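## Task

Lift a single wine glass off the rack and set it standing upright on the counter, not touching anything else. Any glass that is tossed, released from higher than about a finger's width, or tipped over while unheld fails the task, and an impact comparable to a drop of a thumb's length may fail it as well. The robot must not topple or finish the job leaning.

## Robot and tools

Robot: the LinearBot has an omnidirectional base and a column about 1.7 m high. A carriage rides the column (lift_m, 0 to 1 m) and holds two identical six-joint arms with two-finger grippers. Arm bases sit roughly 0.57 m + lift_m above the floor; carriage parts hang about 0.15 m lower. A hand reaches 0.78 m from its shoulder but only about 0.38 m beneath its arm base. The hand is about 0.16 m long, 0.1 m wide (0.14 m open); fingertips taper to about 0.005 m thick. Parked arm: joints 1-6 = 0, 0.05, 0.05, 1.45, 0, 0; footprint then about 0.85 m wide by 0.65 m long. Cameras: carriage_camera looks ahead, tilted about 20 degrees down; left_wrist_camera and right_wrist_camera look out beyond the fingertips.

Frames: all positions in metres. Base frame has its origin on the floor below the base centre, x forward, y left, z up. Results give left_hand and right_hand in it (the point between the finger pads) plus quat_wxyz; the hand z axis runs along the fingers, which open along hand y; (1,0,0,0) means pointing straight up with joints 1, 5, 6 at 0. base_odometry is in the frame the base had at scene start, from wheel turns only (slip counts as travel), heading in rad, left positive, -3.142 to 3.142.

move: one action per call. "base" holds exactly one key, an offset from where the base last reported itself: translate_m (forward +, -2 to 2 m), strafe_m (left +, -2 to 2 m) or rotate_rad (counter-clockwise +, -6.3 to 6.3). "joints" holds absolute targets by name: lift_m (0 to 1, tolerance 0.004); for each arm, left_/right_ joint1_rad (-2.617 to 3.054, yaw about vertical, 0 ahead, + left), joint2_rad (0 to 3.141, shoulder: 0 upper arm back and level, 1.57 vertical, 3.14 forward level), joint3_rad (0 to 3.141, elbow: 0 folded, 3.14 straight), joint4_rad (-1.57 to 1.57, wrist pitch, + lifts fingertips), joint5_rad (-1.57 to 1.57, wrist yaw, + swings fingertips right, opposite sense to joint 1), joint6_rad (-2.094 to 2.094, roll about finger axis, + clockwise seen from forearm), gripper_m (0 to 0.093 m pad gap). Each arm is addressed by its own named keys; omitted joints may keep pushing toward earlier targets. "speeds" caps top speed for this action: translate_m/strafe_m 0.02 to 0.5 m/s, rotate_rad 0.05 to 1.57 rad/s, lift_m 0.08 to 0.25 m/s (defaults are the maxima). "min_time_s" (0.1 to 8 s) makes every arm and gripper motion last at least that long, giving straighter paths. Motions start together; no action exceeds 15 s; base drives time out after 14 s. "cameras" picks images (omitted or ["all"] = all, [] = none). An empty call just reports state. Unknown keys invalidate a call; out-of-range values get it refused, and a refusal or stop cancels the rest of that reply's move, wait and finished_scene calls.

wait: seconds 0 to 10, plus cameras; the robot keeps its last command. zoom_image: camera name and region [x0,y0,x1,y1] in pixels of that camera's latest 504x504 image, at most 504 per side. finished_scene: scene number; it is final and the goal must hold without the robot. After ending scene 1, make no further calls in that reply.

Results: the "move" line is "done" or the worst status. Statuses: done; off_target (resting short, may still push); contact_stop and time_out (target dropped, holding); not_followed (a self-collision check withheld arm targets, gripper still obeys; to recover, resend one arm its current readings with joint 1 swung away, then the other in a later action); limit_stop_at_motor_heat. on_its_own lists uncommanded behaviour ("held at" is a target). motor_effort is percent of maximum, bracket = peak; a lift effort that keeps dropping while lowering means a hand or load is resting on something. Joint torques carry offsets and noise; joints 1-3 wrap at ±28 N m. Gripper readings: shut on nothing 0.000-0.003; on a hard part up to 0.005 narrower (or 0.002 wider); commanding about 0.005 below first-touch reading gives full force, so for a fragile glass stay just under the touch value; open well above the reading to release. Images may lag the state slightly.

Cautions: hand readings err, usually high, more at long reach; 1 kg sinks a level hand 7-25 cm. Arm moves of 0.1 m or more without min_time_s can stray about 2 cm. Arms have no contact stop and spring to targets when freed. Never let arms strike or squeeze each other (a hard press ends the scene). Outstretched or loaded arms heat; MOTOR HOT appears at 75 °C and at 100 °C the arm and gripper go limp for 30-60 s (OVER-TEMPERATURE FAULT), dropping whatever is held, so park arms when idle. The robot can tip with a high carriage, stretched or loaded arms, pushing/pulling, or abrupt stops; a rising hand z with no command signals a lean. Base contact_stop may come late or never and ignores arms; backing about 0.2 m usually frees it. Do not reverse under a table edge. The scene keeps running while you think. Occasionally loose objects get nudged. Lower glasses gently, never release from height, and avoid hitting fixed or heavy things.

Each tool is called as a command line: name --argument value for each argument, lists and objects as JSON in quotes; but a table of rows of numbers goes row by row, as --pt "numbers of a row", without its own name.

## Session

move

zoom_image --camera "carriage_camera" --region '[150, 130, 350, 330]'

Scene clock: 0.00 s.
Joint torques (N m): no reading
base_odometry: x=+0.000 y=+0.000 heading=+0.000
base_status: not commanded
joint_positions: lift_m=+0.300 left_joint1_rad=+0.003 left_joint2_rad=+0.043 left_joint3_rad=+0.048 left_joint4_rad=+1.413 left_joint5_rad=+0.046 left_joint6_rad=+0.033 left_gripper_m=+0.09396 right_joint1_rad=-0.012 right_joint2_rad=+0.057 right_joint3_rad=+0.037 right_joint4_rad=+1.477 right_joint5_rad=+0.039 right_joint6_rad=-0.033 right_gripper_m=+0.09396
joint_status: not commanded
motor_effort: lift_m=+22 drive_wheels=-2
left_hand: x=+0.2701 y=+0.3076 z=+1.3163 quat_wxyz=(+0.997, +0.024, +0.076, +0.016) (m; base frame)
right_hand: x=+0.2623 y=-0.3225 z=+1.3152 quat_wxyz=(+0.998, +0.019, +0.057, -0.024) (m; base frame)
pictures: carriage_camera, left_wrist_camera, right_wrist_camera

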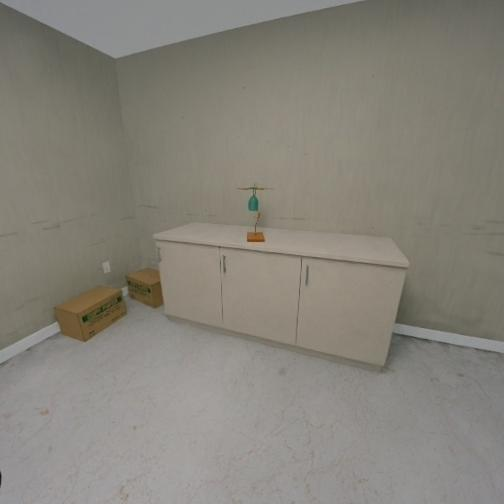

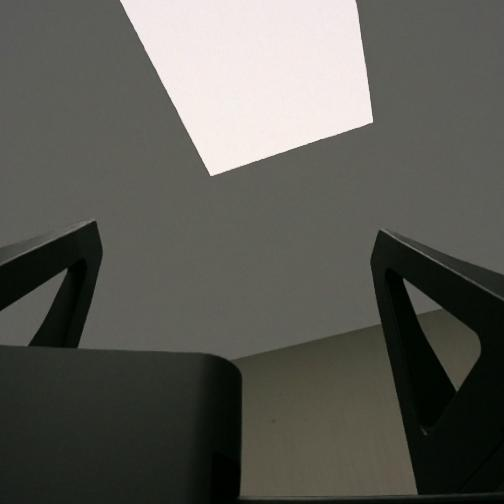

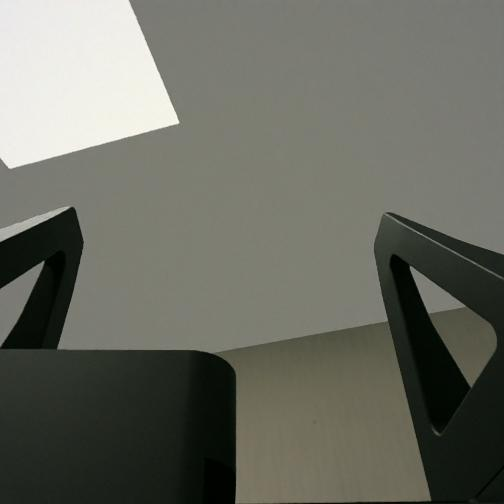

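Scaled by 2.520 from the camera's 504x504 image, which has a finer 720x720 frame.

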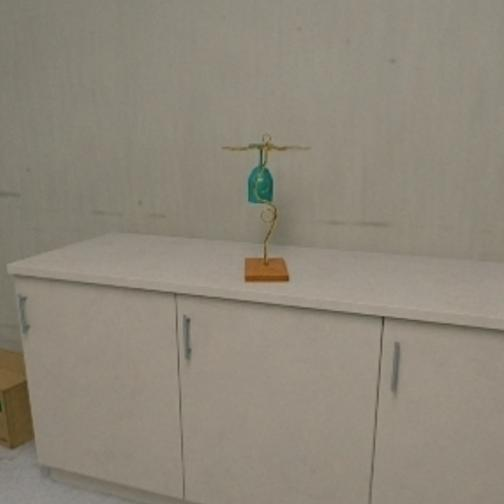

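move --base '{"rotate_rad": -0.343}' --cameras '[]'

move --base '{"strafe_m": 0.6}' --speeds '{"strafe_m": 0.4}' --cameras '[]'

move --base '{"translate_m": 0.85}' --speeds '{"translate_m": 0.4}' --joints '{"left_joint1_rad": 0.52, "left_joint2_rad": 2.2, "left_joint3_rad": 2.2, "left_joint4_rad": 0.0, "left_joint5_rad": 0.0, "left_joint6_rad": 0.0}' --min_time_s 2.5 --cameras '["carriage_camera"]'

zoom_image --camera "carriage_camera" --region '[180, 140, 330, 290]'

Scene clock: 4.63 s.
Joint torques (N m): left_arm=[-0.35 4.11 6.72 -0.17 -0.1 0.05] | right_arm=[0.61 3.62 6.97 -0.13 -0.13 0.05]
move: done
base_odometry: x=+0.000 y=+0.000 heading=-0.343
base_status: done
joint_positions: lift_m=+0.300 left_joint1_rad=+0.003 left_joint2_rad=+0.043 left_joint3_rad=+0.048 left_joint4_rad=+1.413 left_joint5_rad=+0.046 left_joint6_rad=+0.033 left_gripper_m=+0.09396 right_joint1_rad=-0.012 right_joint2_rad=+0.057 right_joint3_rad=+0.037 right_joint4_rad=+1.477 right_joint5_rad=+0.039 right_joint6_rad=-0.033 right_gripper_m=+0.09396
joint_status: not commanded
motor_effort: lift_m=+22(23) drive_wheels=+1(6)
left_hand: x=+0.2703 y=+0.3076 z=+1.3163 quat_wxyz=(+0.997, +0.024, +0.076, +0.016) (m; base frame)
right_hand: x=+0.2623 y=-0.3225 z=+1.3152 quat_wxyz=(+0.998, +0.019, +0.057, -0.024) (m; base frame)
pictures: none
No camera images: "cameras" was empty.

Scene clock: 8.13 s.
Joint torques (N m): left_arm=[-0.25 4.22 6.61 -0.1 -0.06 0.07] | right_arm=[0.61 3.75 6.95 -0.15 -0.12 0.03]
move: done
base_odometry: x=+0.202 y=+0.565 heading=-0.343
base_status: done
joint_positions: lift_m=+0.300 left_joint1_rad=+0.003 left_joint2_rad=+0.043 left_joint3_rad=+0.048 left_joint4_rad=+1.413 left_joint5_rad=+0.046 left_joint6_rad=+0.033 left_gripper_m=+0.09396 right_joint1_rad=-0.012 right_joint2_rad=+0.057 right_joint3_rad=+0.037 right_joint4_rad=+1.477 right_joint5_rad=+0.039 right_joint6_rad=-0.033 right_gripper_m=+0.09396
joint_status: not commanded
motor_effort: lift_m=+22(23) drive_wheels=+2(10)
left_hand: x=+0.2703 y=+0.3076 z=+1.3163 quat_wxyz=(+0.997, +0.024, +0.076, +0.016) (m; base frame)
right_hand: x=+0.2623 y=-0.3225 z=+1.3152 quat_wxyz=(+0.998, +0.019, +0.057, -0.024) (m; base frame)
pictures: none
No camera images: "cameras" was empty.

Scene clock: 12.17 s.
Joint torques (N m): left_arm=[0.29 -11.75 11.07 1.81 -0.11 -0.06] | right_arm=[0.66 3.71 6.94 -0.14 -0.13 0.05]
move: done
base_odometry: x=+1.003 y=+0.279 heading=-0.343
base_status: done
joint_positions: lift_m=+0.300 left_joint1_rad=+0.512 left_joint2_rad=+2.180 left_joint3_rad=+2.174 left_joint4_rad=+0.010 left_joint5_rad=+0.010 left_joint6_rad=+0.010 left_gripper_m=+0.09396 right_joint1_rad=-0.012 right_joint2_rad=+0.057 right_joint3_rad=+0.037 right_joint4_rad=+1.478 right_joint5_rad=+0.039 right_joint6_rad=-0.033 right_gripper_m=+0.09396
joint_status: all done
motor_effort: lift_m=+22(23) drive_wheels=-4(8)
left_hand: x=+0.8117 y=+0.6396 z=+1.2748 quat_wxyz=(+0.686, -0.172, +0.684, +0.179) (m; base frame)
right_hand: x=+0.2621 y=-0.3225 z=+1.3152 quat_wxyz=(+0.998, +0.019, +0.057, -0.024) (m; base frame)
pictures: carriage_camera

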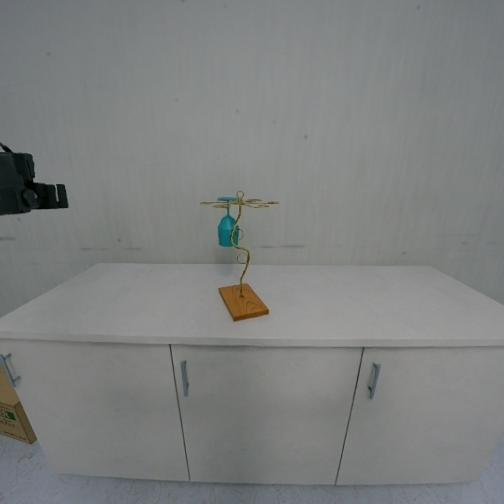

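Scaled by 3.360 from the camera's 504x504 image, which has a finer 720x720 frame.

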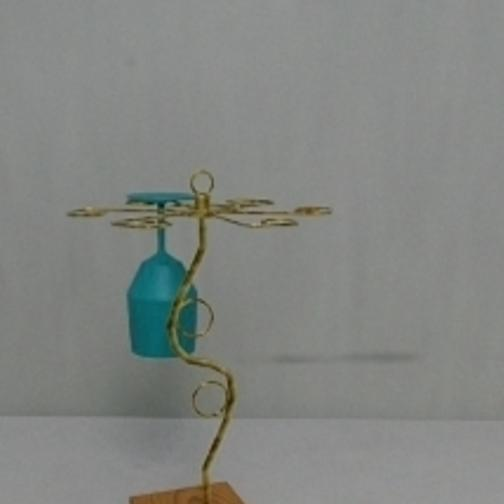

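move --base '{"strafe_m": 0.2}' --speeds '{"strafe_m": 0.3}' --joints '{"lift_m": 0.25, "left_joint1_rad": 0.3, "left_joint2_rad": 2.2, "left_joint3_rad": 2.2, "left_joint4_rad": -1.57, "left_joint5_rad": 1.57, "left_joint6_rad": -1.57}' --min_time_s 2.5 --cameras '["carriage_camera", "left_wrist_camera"]'

zoom_image --camera "left_wrist_camera" --region '[250, 0, 504, 254]'

zoom_image --camera "carriage_camera" --region '[220, 130, 370, 280]'

Scene clock: 35.67 s.
Joint torques (N m): left_arm=[-0.83 -10.78 7.83 0.15 0.63 -0.05] | right_arm=[0.69 3.7 6.97 -0.16 -0.12 0.05]
move: done
base_odometry: x=+1.070 y=+0.468 heading=-0.343
base_status: done
joint_positions: lift_m=+0.250 left_joint1_rad=+0.307 left_joint2_rad=+2.188 left_joint3_rad=+2.188 left_joint4_rad=-1.554 left_joint5_rad=+1.543 left_joint6_rad=-1.558 left_gripper_m=+0.09398 right_joint1_rad=-0.012 right_joint2_rad=+0.057 right_joint3_rad=+0.037 right_joint4_rad=+1.478 right_joint5_rad=+0.039 right_joint6_rad=-0.033 right_gripper_m=+0.09396
joint_status: all done
joint sent to its limit — left_joint4_rad, lower limit; left_joint5_rad, upper limit.
motor_effort: lift_m=+21(21) drive_wheels=-2(6)
left_hand: x=+0.6838 y=+0.2764 z=+1.1455 quat_wxyz=(-0.403, -0.572, +0.432, -0.569) (m; base frame)
right_hand: x=+0.2621 y=-0.3225 z=+1.2655 quat_wxyz=(+0.998, +0.019, +0.057, -0.024) (m; base frame)
pictures: carriage_camera, left_wrist_camera

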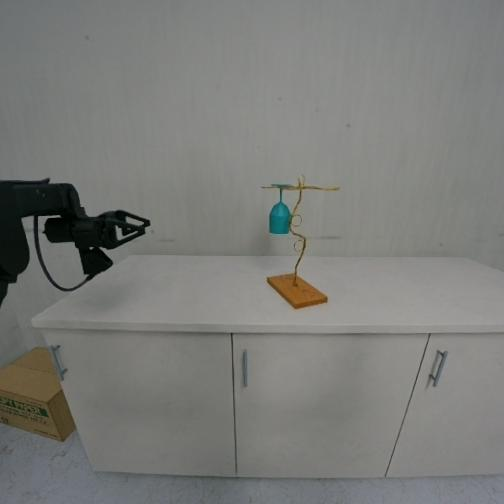

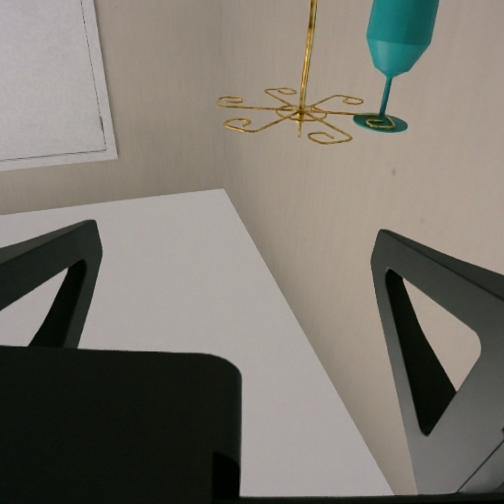

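Scaled by 1.984 from the camera's 504x504 image, which has a finer 720x720 frame.

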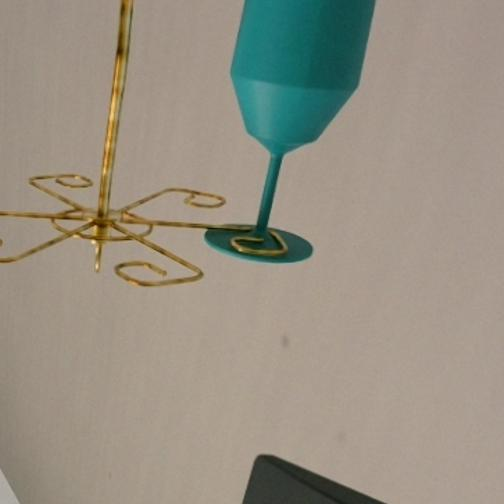

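Scaled by 3.360 from the camera's 504x504 image, which has a finer 720x720 frame.

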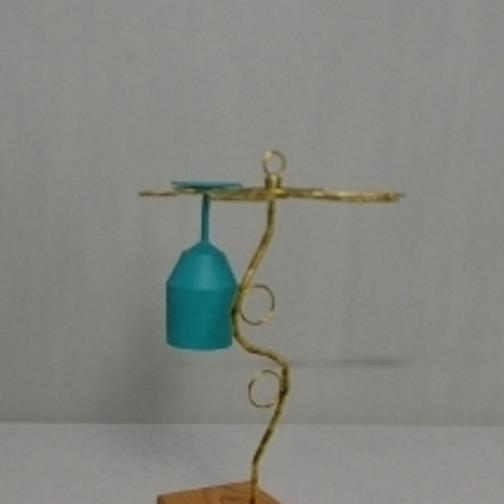

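move --joints '{"lift_m": 0.29, "left_joint1_rad": 0.0, "left_joint2_rad": 2.6, "left_joint3_rad": 2.6}' --min_time_s 2 --cameras '[]'

move --base '{"translate_m": 0.24}' --speeds '{"translate_m": 0.2}' --cameras '["carriage_camera", "left_wrist_camera"]'

zoom_image --camera "left_wrist_camera" --region '[130, 0, 430, 300]'

zoom_image --camera "carriage_camera" --region '[180, 160, 360, 340]'

Scene clock: 47.30 s.
Joint torques (N m): left_arm=[-0.68 -11.99 8.77 0.2 0.61 -0.03] | right_arm=[0.68 3.74 6.93 -0.14 -0.12 0.03]
move: done
base_odometry: x=+1.070 y=+0.468 heading=-0.343
base_status: not commanded
joint_positions: lift_m=+0.290 left_joint1_rad=+0.005 left_joint2_rad=+2.572 left_joint3_rad=+2.578 left_joint4_rad=-1.559 left_joint5_rad=+1.549 left_joint6_rad=-1.561 left_gripper_m=+0.09398 right_joint1_rad=-0.012 right_joint2_rad=+0.057 right_joint3_rad=+0.038 right_joint4_rad=+1.478 right_joint5_rad=+0.039 right_joint6_rad=-0.033 right_gripper_m=+0.09396
joint_status: all done
motor_effort: lift_m=+23(28) drive_wheels=-2(2)
left_hand: x=+0.7209 y=+0.1441 z=+1.1151 quat_wxyz=(-0.486, -0.499, +0.511, -0.503) (m; base frame)
right_hand: x=+0.2621 y=-0.3225 z=+1.3052 quat_wxyz=(+0.998, +0.019, +0.057, -0.024) (m; base frame)
pictures: none
No camera images: "cameras" was empty.

Scene clock: 49.60 s.
Joint torques (N m): left_arm=[-0.64 -12.3 9.01 0.21 0.62 -0.02] | right_arm=[0.64 3.74 6.91 -0.16 -0.12 0.04]
move: done
base_odometry: x=+1.296 y=+0.387 heading=-0.343
base_status: done
joint_positions: lift_m=+0.290 left_joint1_rad=+0.005 left_joint2_rad=+2.574 left_joint3_rad=+2.578 left_joint4_rad=-1.559 left_joint5_rad=+1.549 left_joint6_rad=-1.561 left_gripper_m=+0.09398 right_joint1_rad=-0.012 right_joint2_rad=+0.057 right_joint3_rad=+0.038 right_joint4_rad=+1.478 right_joint5_rad=+0.039 right_joint6_rad=-0.033 right_gripper_m=+0.09396
joint_status: not commanded
motor_effort: lift_m=+23(23) drive_wheels=-4(8)
left_hand: x=+0.7211 y=+0.1441 z=+1.1140 quat_wxyz=(-0.487, -0.500, +0.510, -0.502) (m; base frame)
right_hand: x=+0.2620 y=-0.3225 z=+1.3052 quat_wxyz=(+0.998, +0.019, +0.056, -0.024) (m; base frame)
pictures: carriage_camera, left_wrist_camera

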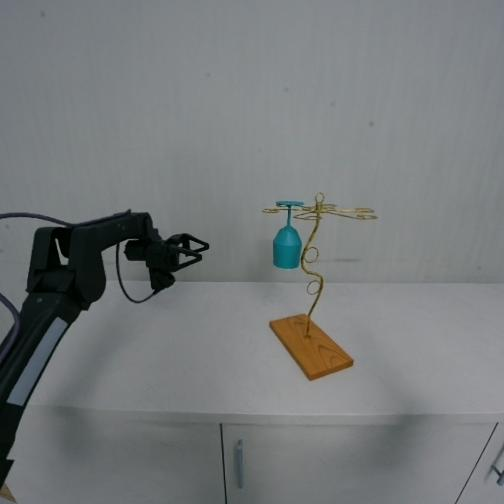

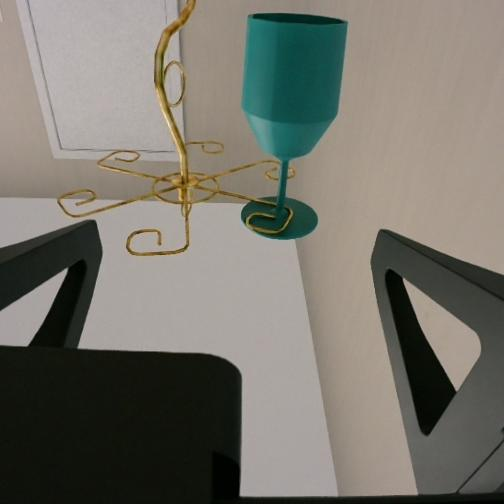

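Scaled by 1.680 from the camera's 504x504 image, which has a finer 720x720 frame.

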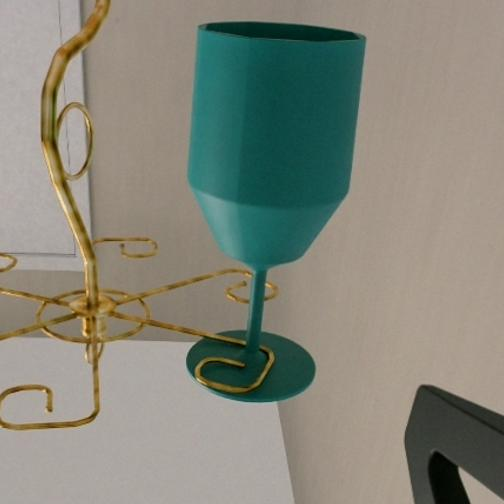

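Scaled by 2.800 from the camera's 504x504 image, which has a finer 720x720 frame.

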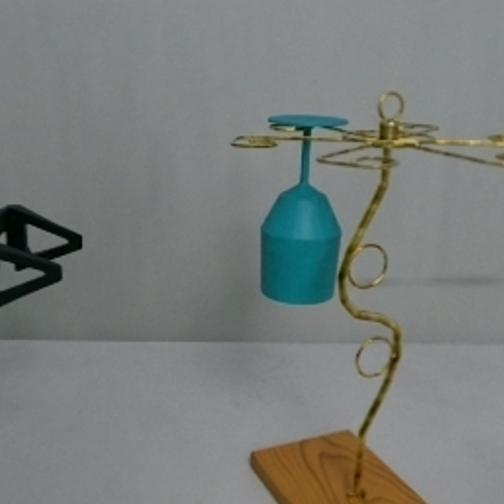

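move --base '{"translate_m": 0.022}' --speeds '{"translate_m": 0.06}' --joints '{"lift_m": 0.277}' --cameras '[]'

move --base '{"strafe_m": -0.12}' --speeds '{"strafe_m": 0.1}' --cameras '["carriage_camera", "left_wrist_camera"]'

zoom_image --camera "carriage_camera" --region '[160, 170, 340, 350]'

Scene clock: 56.33 s.
Joint torques (N m): left_arm=[-0.59 -12.92 7.91 0.2 0.59 -0.02] | right_arm=[0.69 3.69 6.91 -0.11 -0.11 0.03]
move: done
base_odometry: x=+1.317 y=+0.380 heading=-0.342
base_status: done
joint_positions: lift_m=+0.277 left_joint1_rad=+0.005 left_joint2_rad=+2.583 left_joint3_rad=+2.587 left_joint4_rad=-1.561 left_joint5_rad=+1.551 left_joint6_rad=-1.561 left_gripper_m=+0.09398 right_joint1_rad=-0.012 right_joint2_rad=+0.057 right_joint3_rad=+0.038 right_joint4_rad=+1.478 right_joint5_rad=+0.039 right_joint6_rad=-0.033 right_gripper_m=+0.09396
joint_status: all done
motor_effort: lift_m=+21(21) drive_wheels=-4(8)
left_hand: x=+0.7223 y=+0.1441 z=+1.0991 quat_wxyz=(-0.488, -0.501, +0.509, -0.502) (m; base frame)
right_hand: x=+0.2620 y=-0.3225 z=+1.2925 quat_wxyz=(+0.998, +0.019, +0.056, -0.024) (m; base frame)
pictures: none
No camera images: "cameras" was empty.

Scene clock: 58.33 s.
Joint torques (N m): left_arm=[-0.38 -12.86 7.98 0.2 0.6 -0.04] | right_arm=[0.68 3.69 6.89 -0.19 -0.13 0.06]
move: done
base_odometry: x=+1.277 y=+0.267 heading=-0.342
base_status: done
joint_positions: lift_m=+0.277 left_joint1_rad=+0.001 left_joint2_rad=+2.583 left_joint3_rad=+2.587 left_joint4_rad=-1.561 left_joint5_rad=+1.551 left_joint6_rad=-1.561 left_gripper_m=+0.09398 right_joint1_rad=-0.012 right_joint2_rad=+0.057 right_joint3_rad=+0.038 right_joint4_rad=+1.478 right_joint5_rad=+0.039 right_joint6_rad=-0.033 right_gripper_m=+0.09396
joint_status: not commanded
motor_effort: lift_m=+21(21) drive_wheels=-2(6)
left_hand: x=+0.7216 y=+0.1421 z=+1.0991 quat_wxyz=(-0.489, -0.500, +0.510, -0.501) (m; base frame)
right_hand: x=+0.2621 y=-0.3225 z=+1.2925 quat_wxyz=(+0.998, +0.019, +0.057, -0.024) (m; base frame)
pictures: carriage_camera, left_wrist_camera

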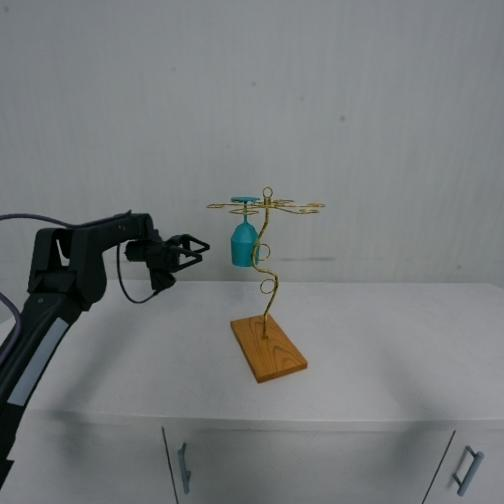

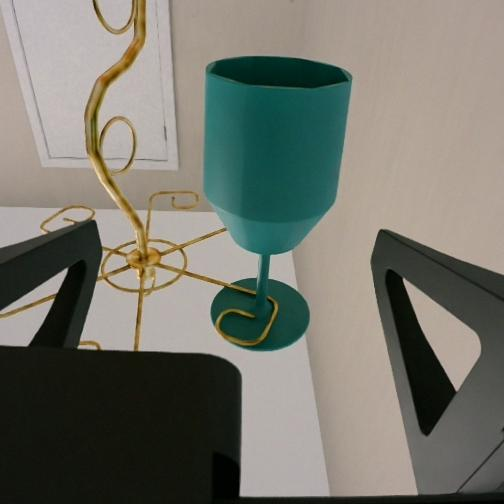

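Scaled by 2.800 from the camera's 504x504 image, which has a finer 720x720 frame.

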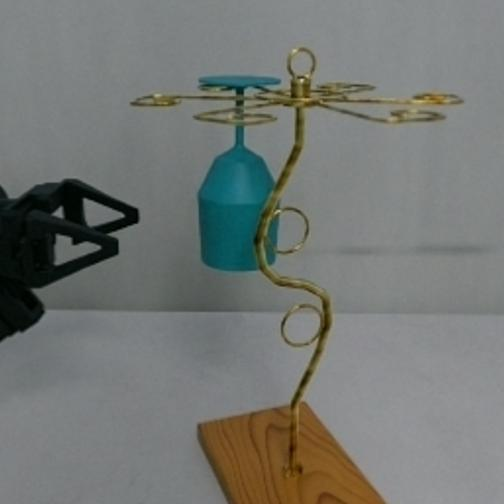

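move --base '{"translate_m": 0.017}' --speeds '{"translate_m": 0.06}' --cameras '[]'

move --base '{"strafe_m": -0.03}' --speeds '{"strafe_m": 0.06}' --cameras '["carriage_camera", "left_wrist_camera"]'

zoom_image --camera "carriage_camera" --region '[160, 170, 340, 350]'

Scene clock: 61.53 s.
Joint torques (N m): left_arm=[-0.34 -12.89 8.06 0.18 0.6 -0.03] | right_arm=[0.66 3.75 6.79 -0.15 -0.12 0.03]
move: done
base_odometry: x=+1.293 y=+0.261 heading=-0.342
base_status: done
joint_positions: lift_m=+0.277 left_joint1_rad=+0.001 left_joint2_rad=+2.583 left_joint3_rad=+2.587 left_joint4_rad=-1.561 left_joint5_rad=+1.551 left_joint6_rad=-1.561 left_gripper_m=+0.09398 right_joint1_rad=-0.012 right_joint2_rad=+0.057 right_joint3_rad=+0.038 right_joint4_rad=+1.477 right_joint5_rad=+0.039 right_joint6_rad=-0.033 right_gripper_m=+0.09396
joint_status: not commanded
motor_effort: lift_m=+21(21) drive_wheels=+1(5)
left_hand: x=+0.7216 y=+0.1421 z=+1.0991 quat_wxyz=(-0.489, -0.500, +0.510, -0.501) (m; base frame)
right_hand: x=+0.2622 y=-0.3225 z=+1.2925 quat_wxyz=(+0.998, +0.019, +0.057, -0.024) (m; base frame)
pictures: none
No camera images: "cameras" was empty.

Scene clock: 62.57 s.
Joint torques (N m): left_arm=[-0.28 -12.85 8.02 0.22 0.58 -0.04] | right_arm=[0.69 3.7 6.91 -0.13 -0.13 0.04]
move: done
base_odometry: x=+1.283 y=+0.233 heading=-0.342
base_status: done
joint_positions: lift_m=+0.277 left_joint1_rad=+0.001 left_joint2_rad=+2.583 left_joint3_rad=+2.587 left_joint4_rad=-1.561 left_joint5_rad=+1.551 left_joint6_rad=-1.561 left_gripper_m=+0.09398 right_joint1_rad=-0.012 right_joint2_rad=+0.057 right_joint3_rad=+0.038 right_joint4_rad=+1.477 right_joint5_rad=+0.039 right_joint6_rad=-0.033 right_gripper_m=+0.09396
joint_status: not commanded
motor_effort: lift_m=+21(21) drive_wheels=-3(5)
left_hand: x=+0.7215 y=+0.1419 z=+1.0991 quat_wxyz=(-0.489, -0.499, +0.510, -0.501) (m; base frame)
right_hand: x=+0.2622 y=-0.3225 z=+1.2925 quat_wxyz=(+0.998, +0.019, +0.057, -0.024) (m; base frame)
pictures: carriage_camera, left_wrist_camera

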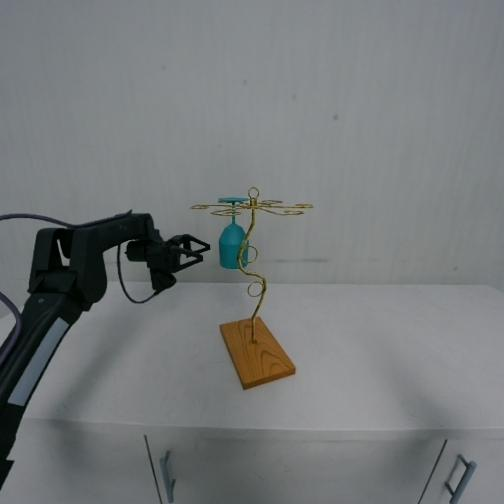

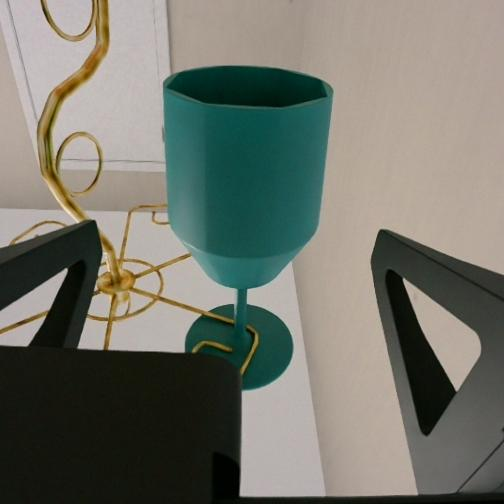

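Scaled by 2.800 from the camera's 504x504 image, which has a finer 720x720 frame.

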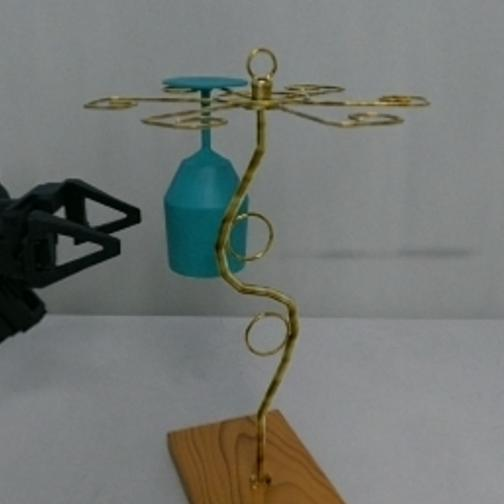

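move --base '{"translate_m": 0.003}' --speeds '{"translate_m": 0.04}' --cameras '[]'

move --base '{"strafe_m": -0.04}' --speeds '{"strafe_m": 0.05}' --cameras '["carriage_camera", "left_wrist_camera"]'

zoom_image --camera "carriage_camera" --region '[160, 170, 300, 310]'

Scene clock: 64.93 s.
Joint torques (N m): left_arm=[-0.4 -13.07 7.95 0.23 0.58 -0.02] | right_arm=[0.69 3.69 6.91 -0.2 -0.12 0.05]
move: done
base_odometry: x=+1.286 y=+0.232 heading=-0.342
base_status: done
joint_positions: lift_m=+0.277 left_joint1_rad=+0.001 left_joint2_rad=+2.584 left_joint3_rad=+2.587 left_joint4_rad=-1.562 left_joint5_rad=+1.551 left_joint6_rad=-1.561 left_gripper_m=+0.09398 right_joint1_rad=-0.012 right_joint2_rad=+0.057 right_joint3_rad=+0.038 right_joint4_rad=+1.477 right_joint5_rad=+0.039 right_joint6_rad=-0.033 right_gripper_m=+0.09396
joint_status: not commanded
motor_effort: lift_m=+21(21) drive_wheels=-3(4)
left_hand: x=+0.7216 y=+0.1419 z=+1.0987 quat_wxyz=(-0.489, -0.500, +0.510, -0.501) (m; base frame)
right_hand: x=+0.2622 y=-0.3225 z=+1.2925 quat_wxyz=(+0.998, +0.019, +0.057, -0.024) (m; base frame)
pictures: none
No camera images: "cameras" was empty.

Scene clock: 66.20 s.
Joint torques (N m): left_arm=[-0.31 -13.07 8.05 0.16 0.58 -0.04] | right_arm=[0.7 3.69 6.99 -0.14 -0.13 0.04]
move: done
base_odometry: x=+1.272 y=+0.194 heading=-0.342
base_status: done
joint_positions: lift_m=+0.277 left_joint1_rad=+0.000 left_joint2_rad=+2.584 left_joint3_rad=+2.587 left_joint4_rad=-1.562 left_joint5_rad=+1.551 left_joint6_rad=-1.561 left_gripper_m=+0.09398 right_joint1_rad=-0.012 right_joint2_rad=+0.057 right_joint3_rad=+0.038 right_joint4_rad=+1.477 right_joint5_rad=+0.039 right_joint6_rad=-0.033 right_gripper_m=+0.09396
joint_status: not commanded
motor_effort: lift_m=+21(21) drive_wheels=-3(5)
left_hand: x=+0.7214 y=+0.1413 z=+1.0987 quat_wxyz=(-0.490, -0.499, +0.510, -0.500) (m; base frame)
right_hand: x=+0.2622 y=-0.3225 z=+1.2925 quat_wxyz=(+0.998, +0.019, +0.057, -0.024) (m; base frame)
pictures: carriage_camera, left_wrist_camera

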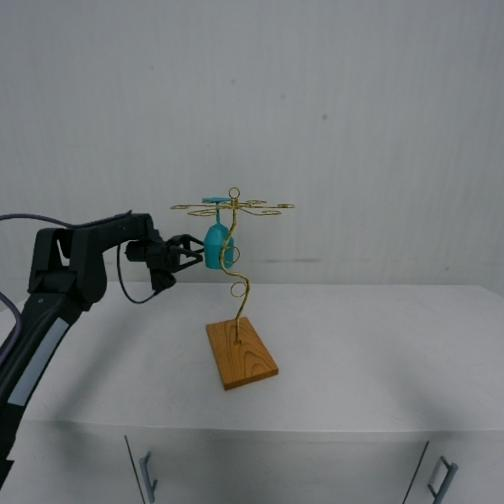

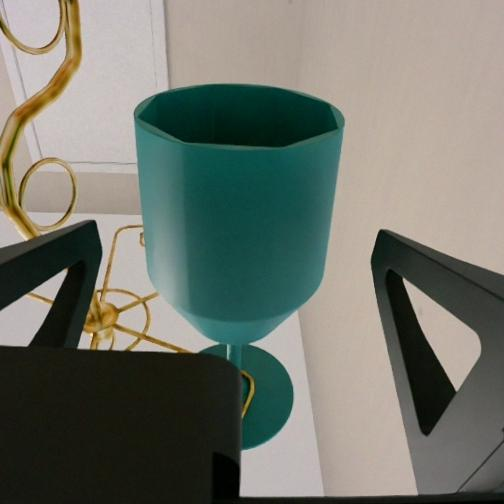

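Scaled by 3.600 from the camera's 504x504 image, which has a finer 720x720 frame.

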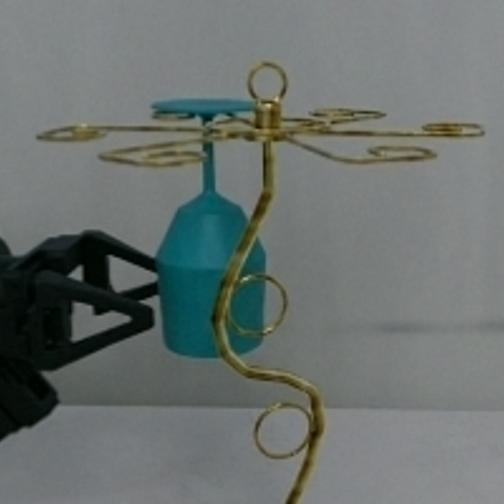

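move --base '{"strafe_m": -0.025}' --speeds '{"strafe_m": 0.04}' --cameras '["carriage_camera", "left_wrist_camera"]'

zoom_image --camera "carriage_camera" --region '[160, 170, 300, 310]'

Scene clock: 68.53 s.
Joint torques (N m): left_arm=[-0.2 -13.01 8.09 0.22 0.59 -0.04] | right_arm=[0.69 3.69 6.93 -0.14 -0.11 0.06]
move: done
base_odometry: x=+1.264 y=+0.170 heading=-0.342
base_status: done
joint_positions: lift_m=+0.277 left_joint1_rad=-0.001 left_joint2_rad=+2.584 left_joint3_rad=+2.587 left_joint4_rad=-1.562 left_joint5_rad=+1.551 left_joint6_rad=-1.561 left_gripper_m=+0.09398 right_joint1_rad=-0.012 right_joint2_rad=+0.057 right_joint3_rad=+0.038 right_joint4_rad=+1.477 right_joint5_rad=+0.039 right_joint6_rad=-0.033 right_gripper_m=+0.09396
joint_status: not commanded
motor_effort: lift_m=+20(21) drive_wheels=+0(6)
left_hand: x=+0.7213 y=+0.1411 z=+1.0987 quat_wxyz=(-0.490, -0.499, +0.510, -0.500) (m; base frame)
right_hand: x=+0.2622 y=-0.3225 z=+1.2925 quat_wxyz=(+0.998, +0.019, +0.057, -0.024) (m; base frame)
pictures: carriage_camera, left_wrist_camera

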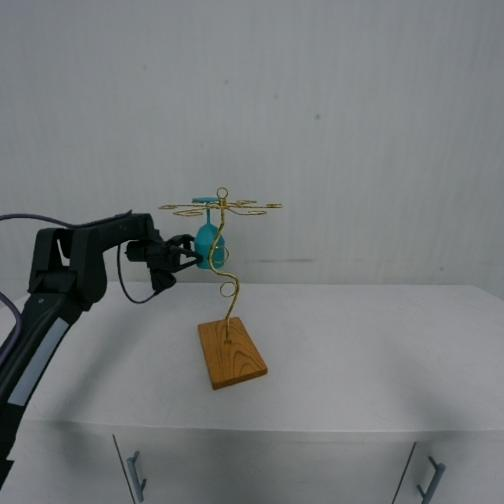

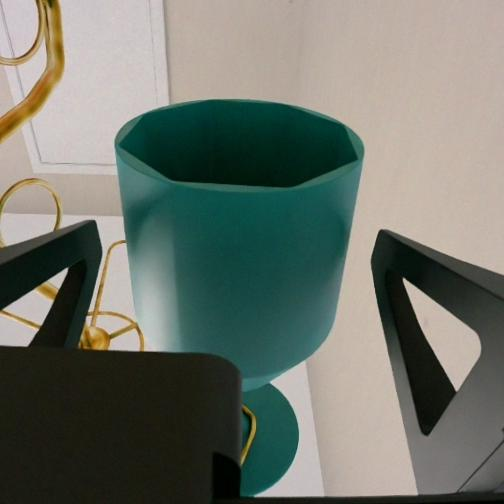

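Scaled by 3.600 from the camera's 504x504 image, which has a finer 720x720 frame.

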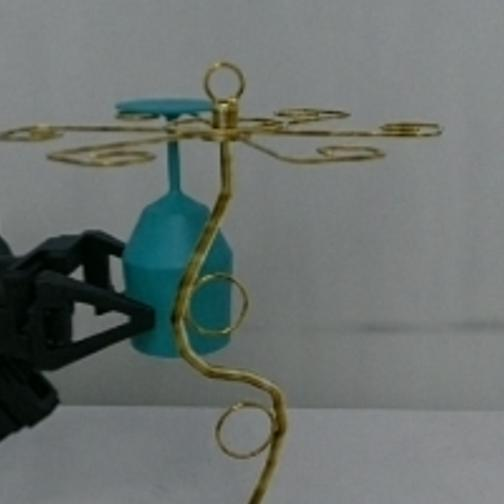

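move --base '{"strafe_m": -0.02}' --speeds '{"strafe_m": 0.04}' --cameras '["carriage_camera", "left_wrist_camera"]'

zoom_image --camera "carriage_camera" --region '[140, 170, 280, 310]'

Scene clock: 72.23 s.
Joint torques (N m): left_arm=[-0.36 -13.09 8.09 0.17 0.59 -0.04] | right_arm=[0.68 3.73 6.86 -0.12 -0.13 0.05]
move: done
base_odometry: x=+1.258 y=+0.151 heading=-0.342
base_status: done
joint_positions: lift_m=+0.277 left_joint1_rad=+0.001 left_joint2_rad=+2.584 left_joint3_rad=+2.587 left_joint4_rad=-1.562 left_joint5_rad=+1.551 left_joint6_rad=-1.561 left_gripper_m=+0.09398 right_joint1_rad=-0.012 right_joint2_rad=+0.057 right_joint3_rad=+0.038 right_joint4_rad=+1.477 right_joint5_rad=+0.039 right_joint6_rad=-0.033 right_gripper_m=+0.09396
joint_status: not commanded
motor_effort: lift_m=+21(21) drive_wheels=-2(6)
left_hand: x=+0.7216 y=+0.1419 z=+1.0987 quat_wxyz=(-0.489, -0.500, +0.510, -0.501) (m; base frame)
right_hand: x=+0.2622 y=-0.3225 z=+1.2925 quat_wxyz=(+0.998, +0.019, +0.057, -0.024) (m; base frame)
pictures: carriage_camera, left_wrist_camera

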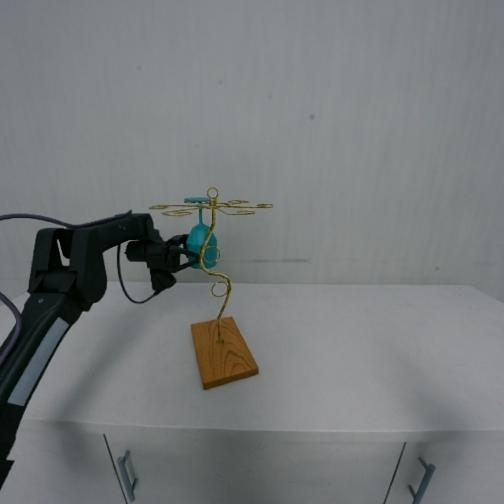

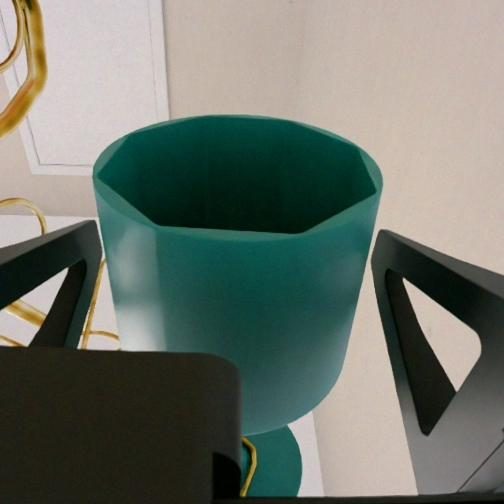

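Scaled by 3.600 from the camera's 504x504 image, which has a finer 720x720 frame.

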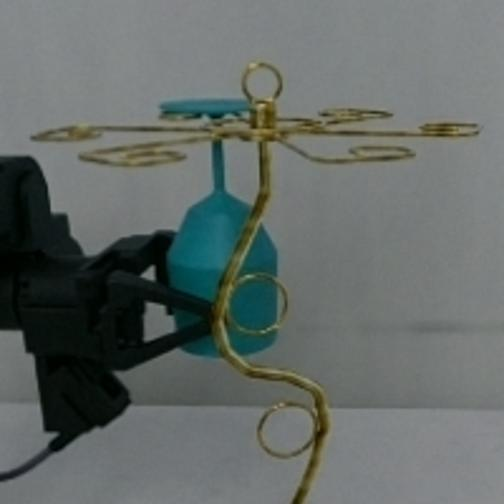

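move --joints '{"left_gripper_m": 0.08}' --min_time_s 1.2 --cameras '["left_wrist_camera"]'

move --joints '{"left_gripper_m": 0.07}' --min_time_s 2.5 --cameras '["left_wrist_camera", "carriage_camera"]'

Scene clock: 75.80 s.
Joint torques (N m): left_arm=[-0.44 -12.97 7.98 0.2 0.6 -0.03] | right_arm=[0.7 3.69 6.91 -0.14 -0.12 0.06]
move: done
base_odometry: x=+1.258 y=+0.151 heading=-0.342
base_status: not commanded
joint_positions: lift_m=+0.277 left_joint1_rad=+0.001 left_joint2_rad=+2.584 left_joint3_rad=+2.587 left_joint4_rad=-1.562 left_joint5_rad=+1.551 left_joint6_rad=-1.561 left_gripper_m=+0.08009 right_joint1_rad=-0.012 right_joint2_rad=+0.057 right_joint3_rad=+0.038 right_joint4_rad=+1.477 right_joint5_rad=+0.039 right_joint6_rad=-0.033 right_gripper_m=+0.09396
joint_status: all done
motor_effort: lift_m=+21(21) drive_wheels=-1(1)
left_hand: x=+0.7216 y=+0.1419 z=+1.0987 quat_wxyz=(-0.489, -0.500, +0.510, -0.501) (m; base frame)
right_hand: x=+0.2622 y=-0.3225 z=+1.2925 quat_wxyz=(+0.998, +0.019, +0.057, -0.024) (m; base frame)
pictures: left_wrist_camera

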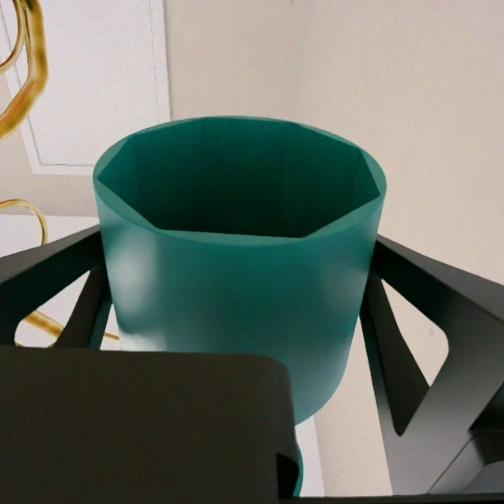

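Scene clock: 78.60 s.
Joint torques (N m): left_arm=[-0.47 -13.03 8.06 0.22 0.59 -0.05] | right_arm=[0.68 3.73 6.93 -0.13 -0.11 0.04]
move: off_target
base_odometry: x=+1.258 y=+0.151 heading=-0.342
base_status: not commanded
joint_positions: lift_m=+0.277 left_joint1_rad=+0.001 left_joint2_rad=+2.584 left_joint3_rad=+2.587 left_joint4_rad=-1.562 left_joint5_rad=+1.551 left_joint6_rad=-1.561 left_gripper_m=+0.07680 right_joint1_rad=-0.012 right_joint2_rad=+0.057 right_joint3_rad=+0.038 right_joint4_rad=+1.477 right_joint5_rad=+0.039 right_joint6_rad=-0.033 right_gripper_m=+0.09396
joint_status: left_gripper_m off_target (ended at +0.07682, target +0.07000)
motor_effort: lift_m=+21(21) drive_wheels=-1(1)
left_hand: x=+0.7216 y=+0.1419 z=+1.0987 quat_wxyz=(-0.489, -0.500, +0.510, -0.501) (m; base frame)
right_hand: x=+0.2622 y=-0.3225 z=+1.2925 quat_wxyz=(+0.998, +0.019, +0.057, -0.024) (m; base frame)
pictures: carriage_camera, left_wrist_camera

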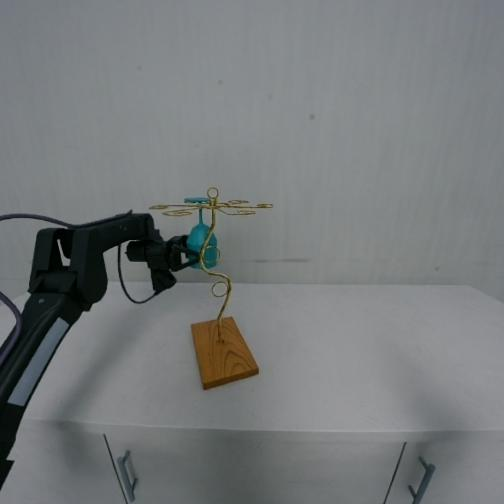

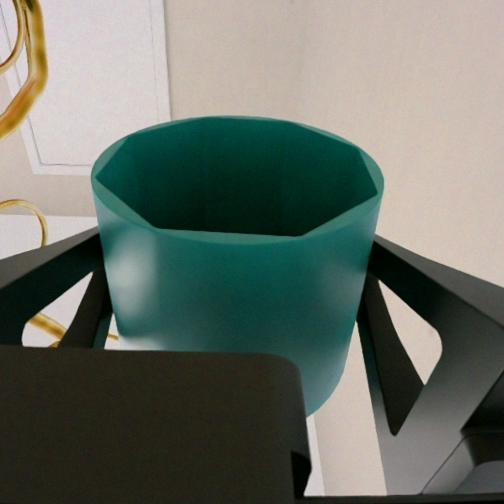

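move --joints '{"lift_m": 0.289}' --speeds '{"lift_m": 0.08}' --cameras '["carriage_camera", "left_wrist_camera"]'

zoom_image --camera "carriage_camera" --region '[140, 170, 280, 310]'

Scene clock: 80.13 s.
Joint torques (N m): left_arm=[-0.49 -13.3 7.83 0.2 0.57 -0.02] | right_arm=[0.65 3.71 7.09 -0.1 -0.13 0.02]
move: done
base_odometry: x=+1.258 y=+0.151 heading=-0.342
base_status: not commanded
joint_positions: lift_m=+0.289 left_joint1_rad=+0.001 left_joint2_rad=+2.587 left_joint3_rad=+2.589 left_joint4_rad=-1.562 left_joint5_rad=+1.549 left_joint6_rad=-1.561 left_gripper_m=+0.07680 right_joint1_rad=-0.012 right_joint2_rad=+0.057 right_joint3_rad=+0.038 right_joint4_rad=+1.477 right_joint5_rad=+0.039 right_joint6_rad=-0.033 right_gripper_m=+0.09396
joint_status: all done
motor_effort: lift_m=+23(28) drive_wheels=-2(2)
left_hand: x=+0.7220 y=+0.1419 z=+1.1094 quat_wxyz=(-0.489, -0.500, +0.511, -0.500) (m; base frame)
right_hand: x=+0.2623 y=-0.3225 z=+1.3042 quat_wxyz=(+0.998, +0.019, +0.057, -0.024) (m; base frame)
pictures: carriage_camera, left_wrist_camera

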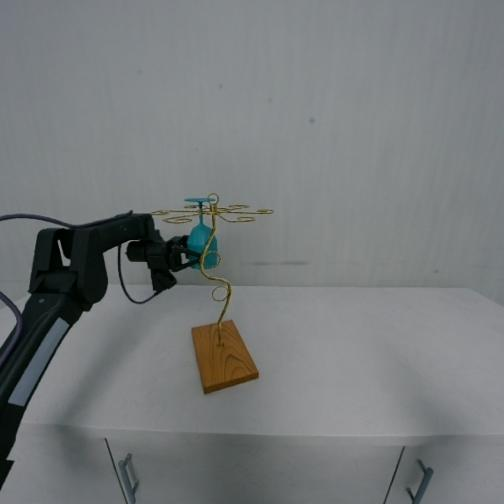

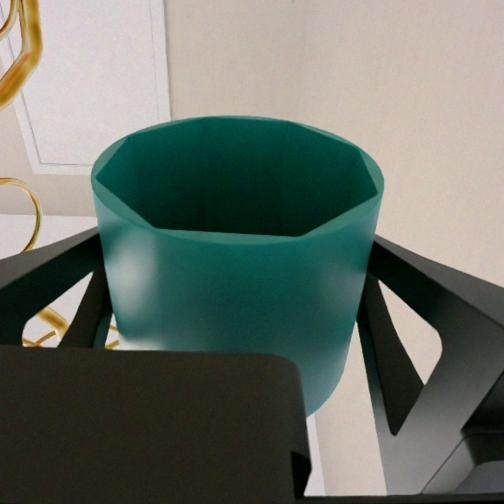

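Scaled by 3.600 from the camera's 504x504 image, which has a finer 720x720 frame.

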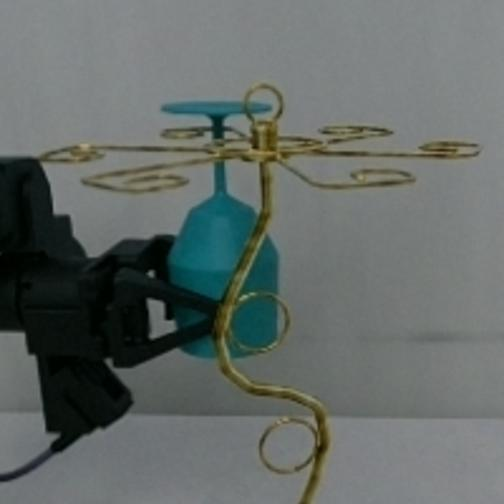

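move --base '{"strafe_m": -0.005}' --speeds '{"strafe_m": 0.04}' --cameras '[]'

move --base '{"translate_m": -0.016}' --speeds '{"translate_m": 0.04}' --cameras '["carriage_camera"]'

zoom_image --camera "carriage_camera" --region '[150, 180, 250, 280]'

Scene clock: 82.67 s.
Joint torques (N m): left_arm=[-0.13 -13.39 7.97 0.17 0.62 -0.01] | right_arm=[0.72 3.71 6.84 -0.11 -0.13 0.04]
move: done
base_odometry: x=+1.256 y=+0.147 heading=-0.342
base_status: done
joint_positions: lift_m=+0.289 left_joint1_rad=-0.001 left_joint2_rad=+2.587 left_joint3_rad=+2.589 left_joint4_rad=-1.562 left_joint5_rad=+1.549 left_joint6_rad=-1.561 left_gripper_m=+0.07680 right_joint1_rad=-0.012 right_joint2_rad=+0.057 right_joint3_rad=+0.038 right_joint4_rad=+1.477 right_joint5_rad=+0.039 right_joint6_rad=-0.033 right_gripper_m=+0.09396
joint_status: not commanded
motor_effort: lift_m=+23(23) drive_wheels=+0(7)
left_hand: x=+0.7216 y=+0.1408 z=+1.1094 quat_wxyz=(-0.489, -0.500, +0.511, -0.499) (m; base frame)
right_hand: x=+0.2623 y=-0.3225 z=+1.3042 quat_wxyz=(+0.998, +0.019, +0.057, -0.024) (m; base frame)
pictures: none
No camera images: "cameras" was empty.

Scene clock: 83.60 s.
Joint torques (N m): left_arm=[-0.27 -13.31 7.69 0.23 0.58 -0.03] | right_arm=[0.62 3.73 6.98 -0.12 -0.12 0.05]
move: done
base_odometry: x=+1.241 y=+0.152 heading=-0.342
base_status: done
joint_positions: lift_m=+0.289 left_joint1_rad=-0.001 left_joint2_rad=+2.587 left_joint3_rad=+2.589 left_joint4_rad=-1.562 left_joint5_rad=+1.549 left_joint6_rad=-1.561 left_gripper_m=+0.07680 right_joint1_rad=-0.012 right_joint2_rad=+0.057 right_joint3_rad=+0.038 right_joint4_rad=+1.477 right_joint5_rad=+0.039 right_joint6_rad=-0.033 right_gripper_m=+0.09396
joint_status: not commanded
motor_effort: lift_m=+23(23) drive_wheels=-1(4)
left_hand: x=+0.7215 y=+0.1408 z=+1.1094 quat_wxyz=(-0.490, -0.500, +0.511, -0.499) (m; base frame)
right_hand: x=+0.2623 y=-0.3225 z=+1.3042 quat_wxyz=(+0.998, +0.019, +0.057, -0.024) (m; base frame)
pictures: carriage_camera

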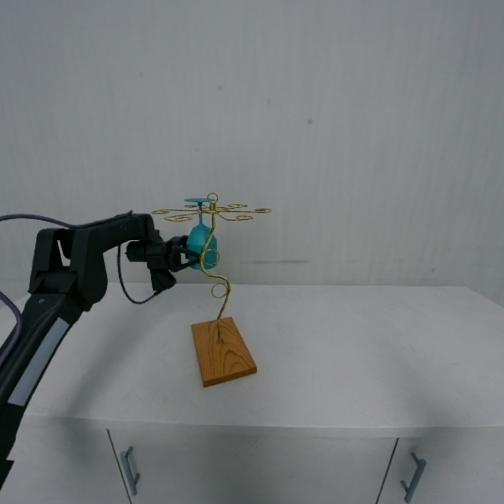

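Scaled by 5.040 from the camera's 504x504 image, which has a finer 720x720 frame.

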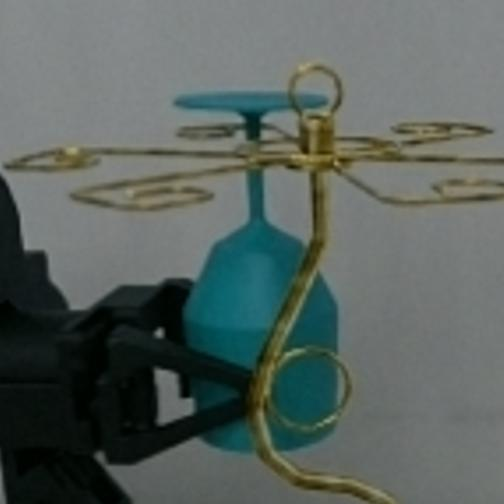

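move --base '{"strafe_m": -0.009}' --speeds '{"strafe_m": 0.04}' --cameras '[]'

move --base '{"translate_m": -0.017}' --speeds '{"translate_m": 0.04}' --cameras '["carriage_camera", "left_wrist_camera"]'

zoom_image --camera "carriage_camera" --region '[150, 180, 250, 280]'

Scene clock: 86.30 s.
Joint torques (N m): left_arm=[-0.4 -13.16 7.86 0.22 0.59 -0.01] | right_arm=[0.58 3.7 7.08 -0.12 -0.12 0.04]
move: done
base_odometry: x=+1.238 y=+0.144 heading=-0.342
base_status: done
joint_positions: lift_m=+0.289 left_joint1_rad=+0.000 left_joint2_rad=+2.587 left_joint3_rad=+2.589 left_joint4_rad=-1.562 left_joint5_rad=+1.549 left_joint6_rad=-1.561 left_gripper_m=+0.07680 right_joint1_rad=-0.012 right_joint2_rad=+0.057 right_joint3_rad=+0.038 right_joint4_rad=+1.477 right_joint5_rad=+0.039 right_joint6_rad=-0.033 right_gripper_m=+0.09396
joint_status: not commanded
motor_effort: lift_m=+23(23) drive_wheels=-2(5)
left_hand: x=+0.7217 y=+0.1413 z=+1.1094 quat_wxyz=(-0.489, -0.500, +0.511, -0.500) (m; base frame)
right_hand: x=+0.2623 y=-0.3225 z=+1.3042 quat_wxyz=(+0.998, +0.019, +0.057, -0.024) (m; base frame)
pictures: none
No camera images: "cameras" was empty.

Scene clock: 87.20 s.
Joint torques (N m): left_arm=[-0.28 -13.33 7.88 0.21 0.54 -0.05] | right_arm=[0.59 3.7 6.87 -0.17 -0.13 0.05]
move: done
base_odometry: x=+1.222 y=+0.149 heading=-0.342
base_status: done
joint_positions: lift_m=+0.289 left_joint1_rad=+0.000 left_joint2_rad=+2.587 left_joint3_rad=+2.589 left_joint4_rad=-1.562 left_joint5_rad=+1.549 left_joint6_rad=-1.561 left_gripper_m=+0.07680 right_joint1_rad=-0.012 right_joint2_rad=+0.057 right_joint3_rad=+0.038 right_joint4_rad=+1.477 right_joint5_rad=+0.039 right_joint6_rad=-0.033 right_gripper_m=+0.09396
joint_status: not commanded
motor_effort: lift_m=+23(23) drive_wheels=-2(4)
left_hand: x=+0.7217 y=+0.1413 z=+1.1094 quat_wxyz=(-0.489, -0.500, +0.511, -0.500) (m; base frame)
right_hand: x=+0.2623 y=-0.3225 z=+1.3042 quat_wxyz=(+0.998, +0.019, +0.057, -0.024) (m; base frame)
pictures: carriage_camera, left_wrist_camera

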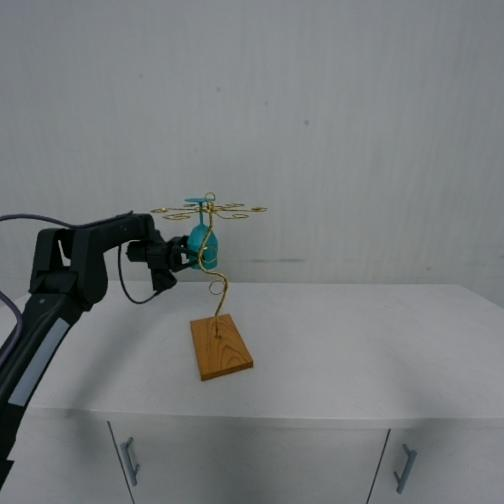

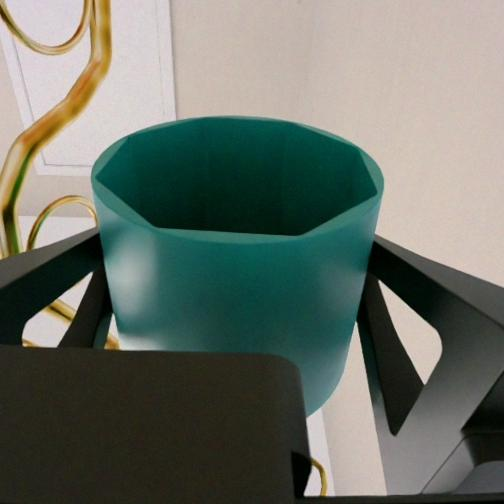

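Scaled by 5.040 from the camera's 504x504 image, which has a finer 720x720 frame.

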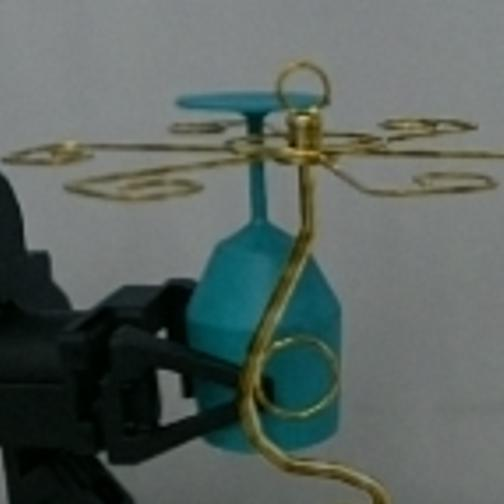

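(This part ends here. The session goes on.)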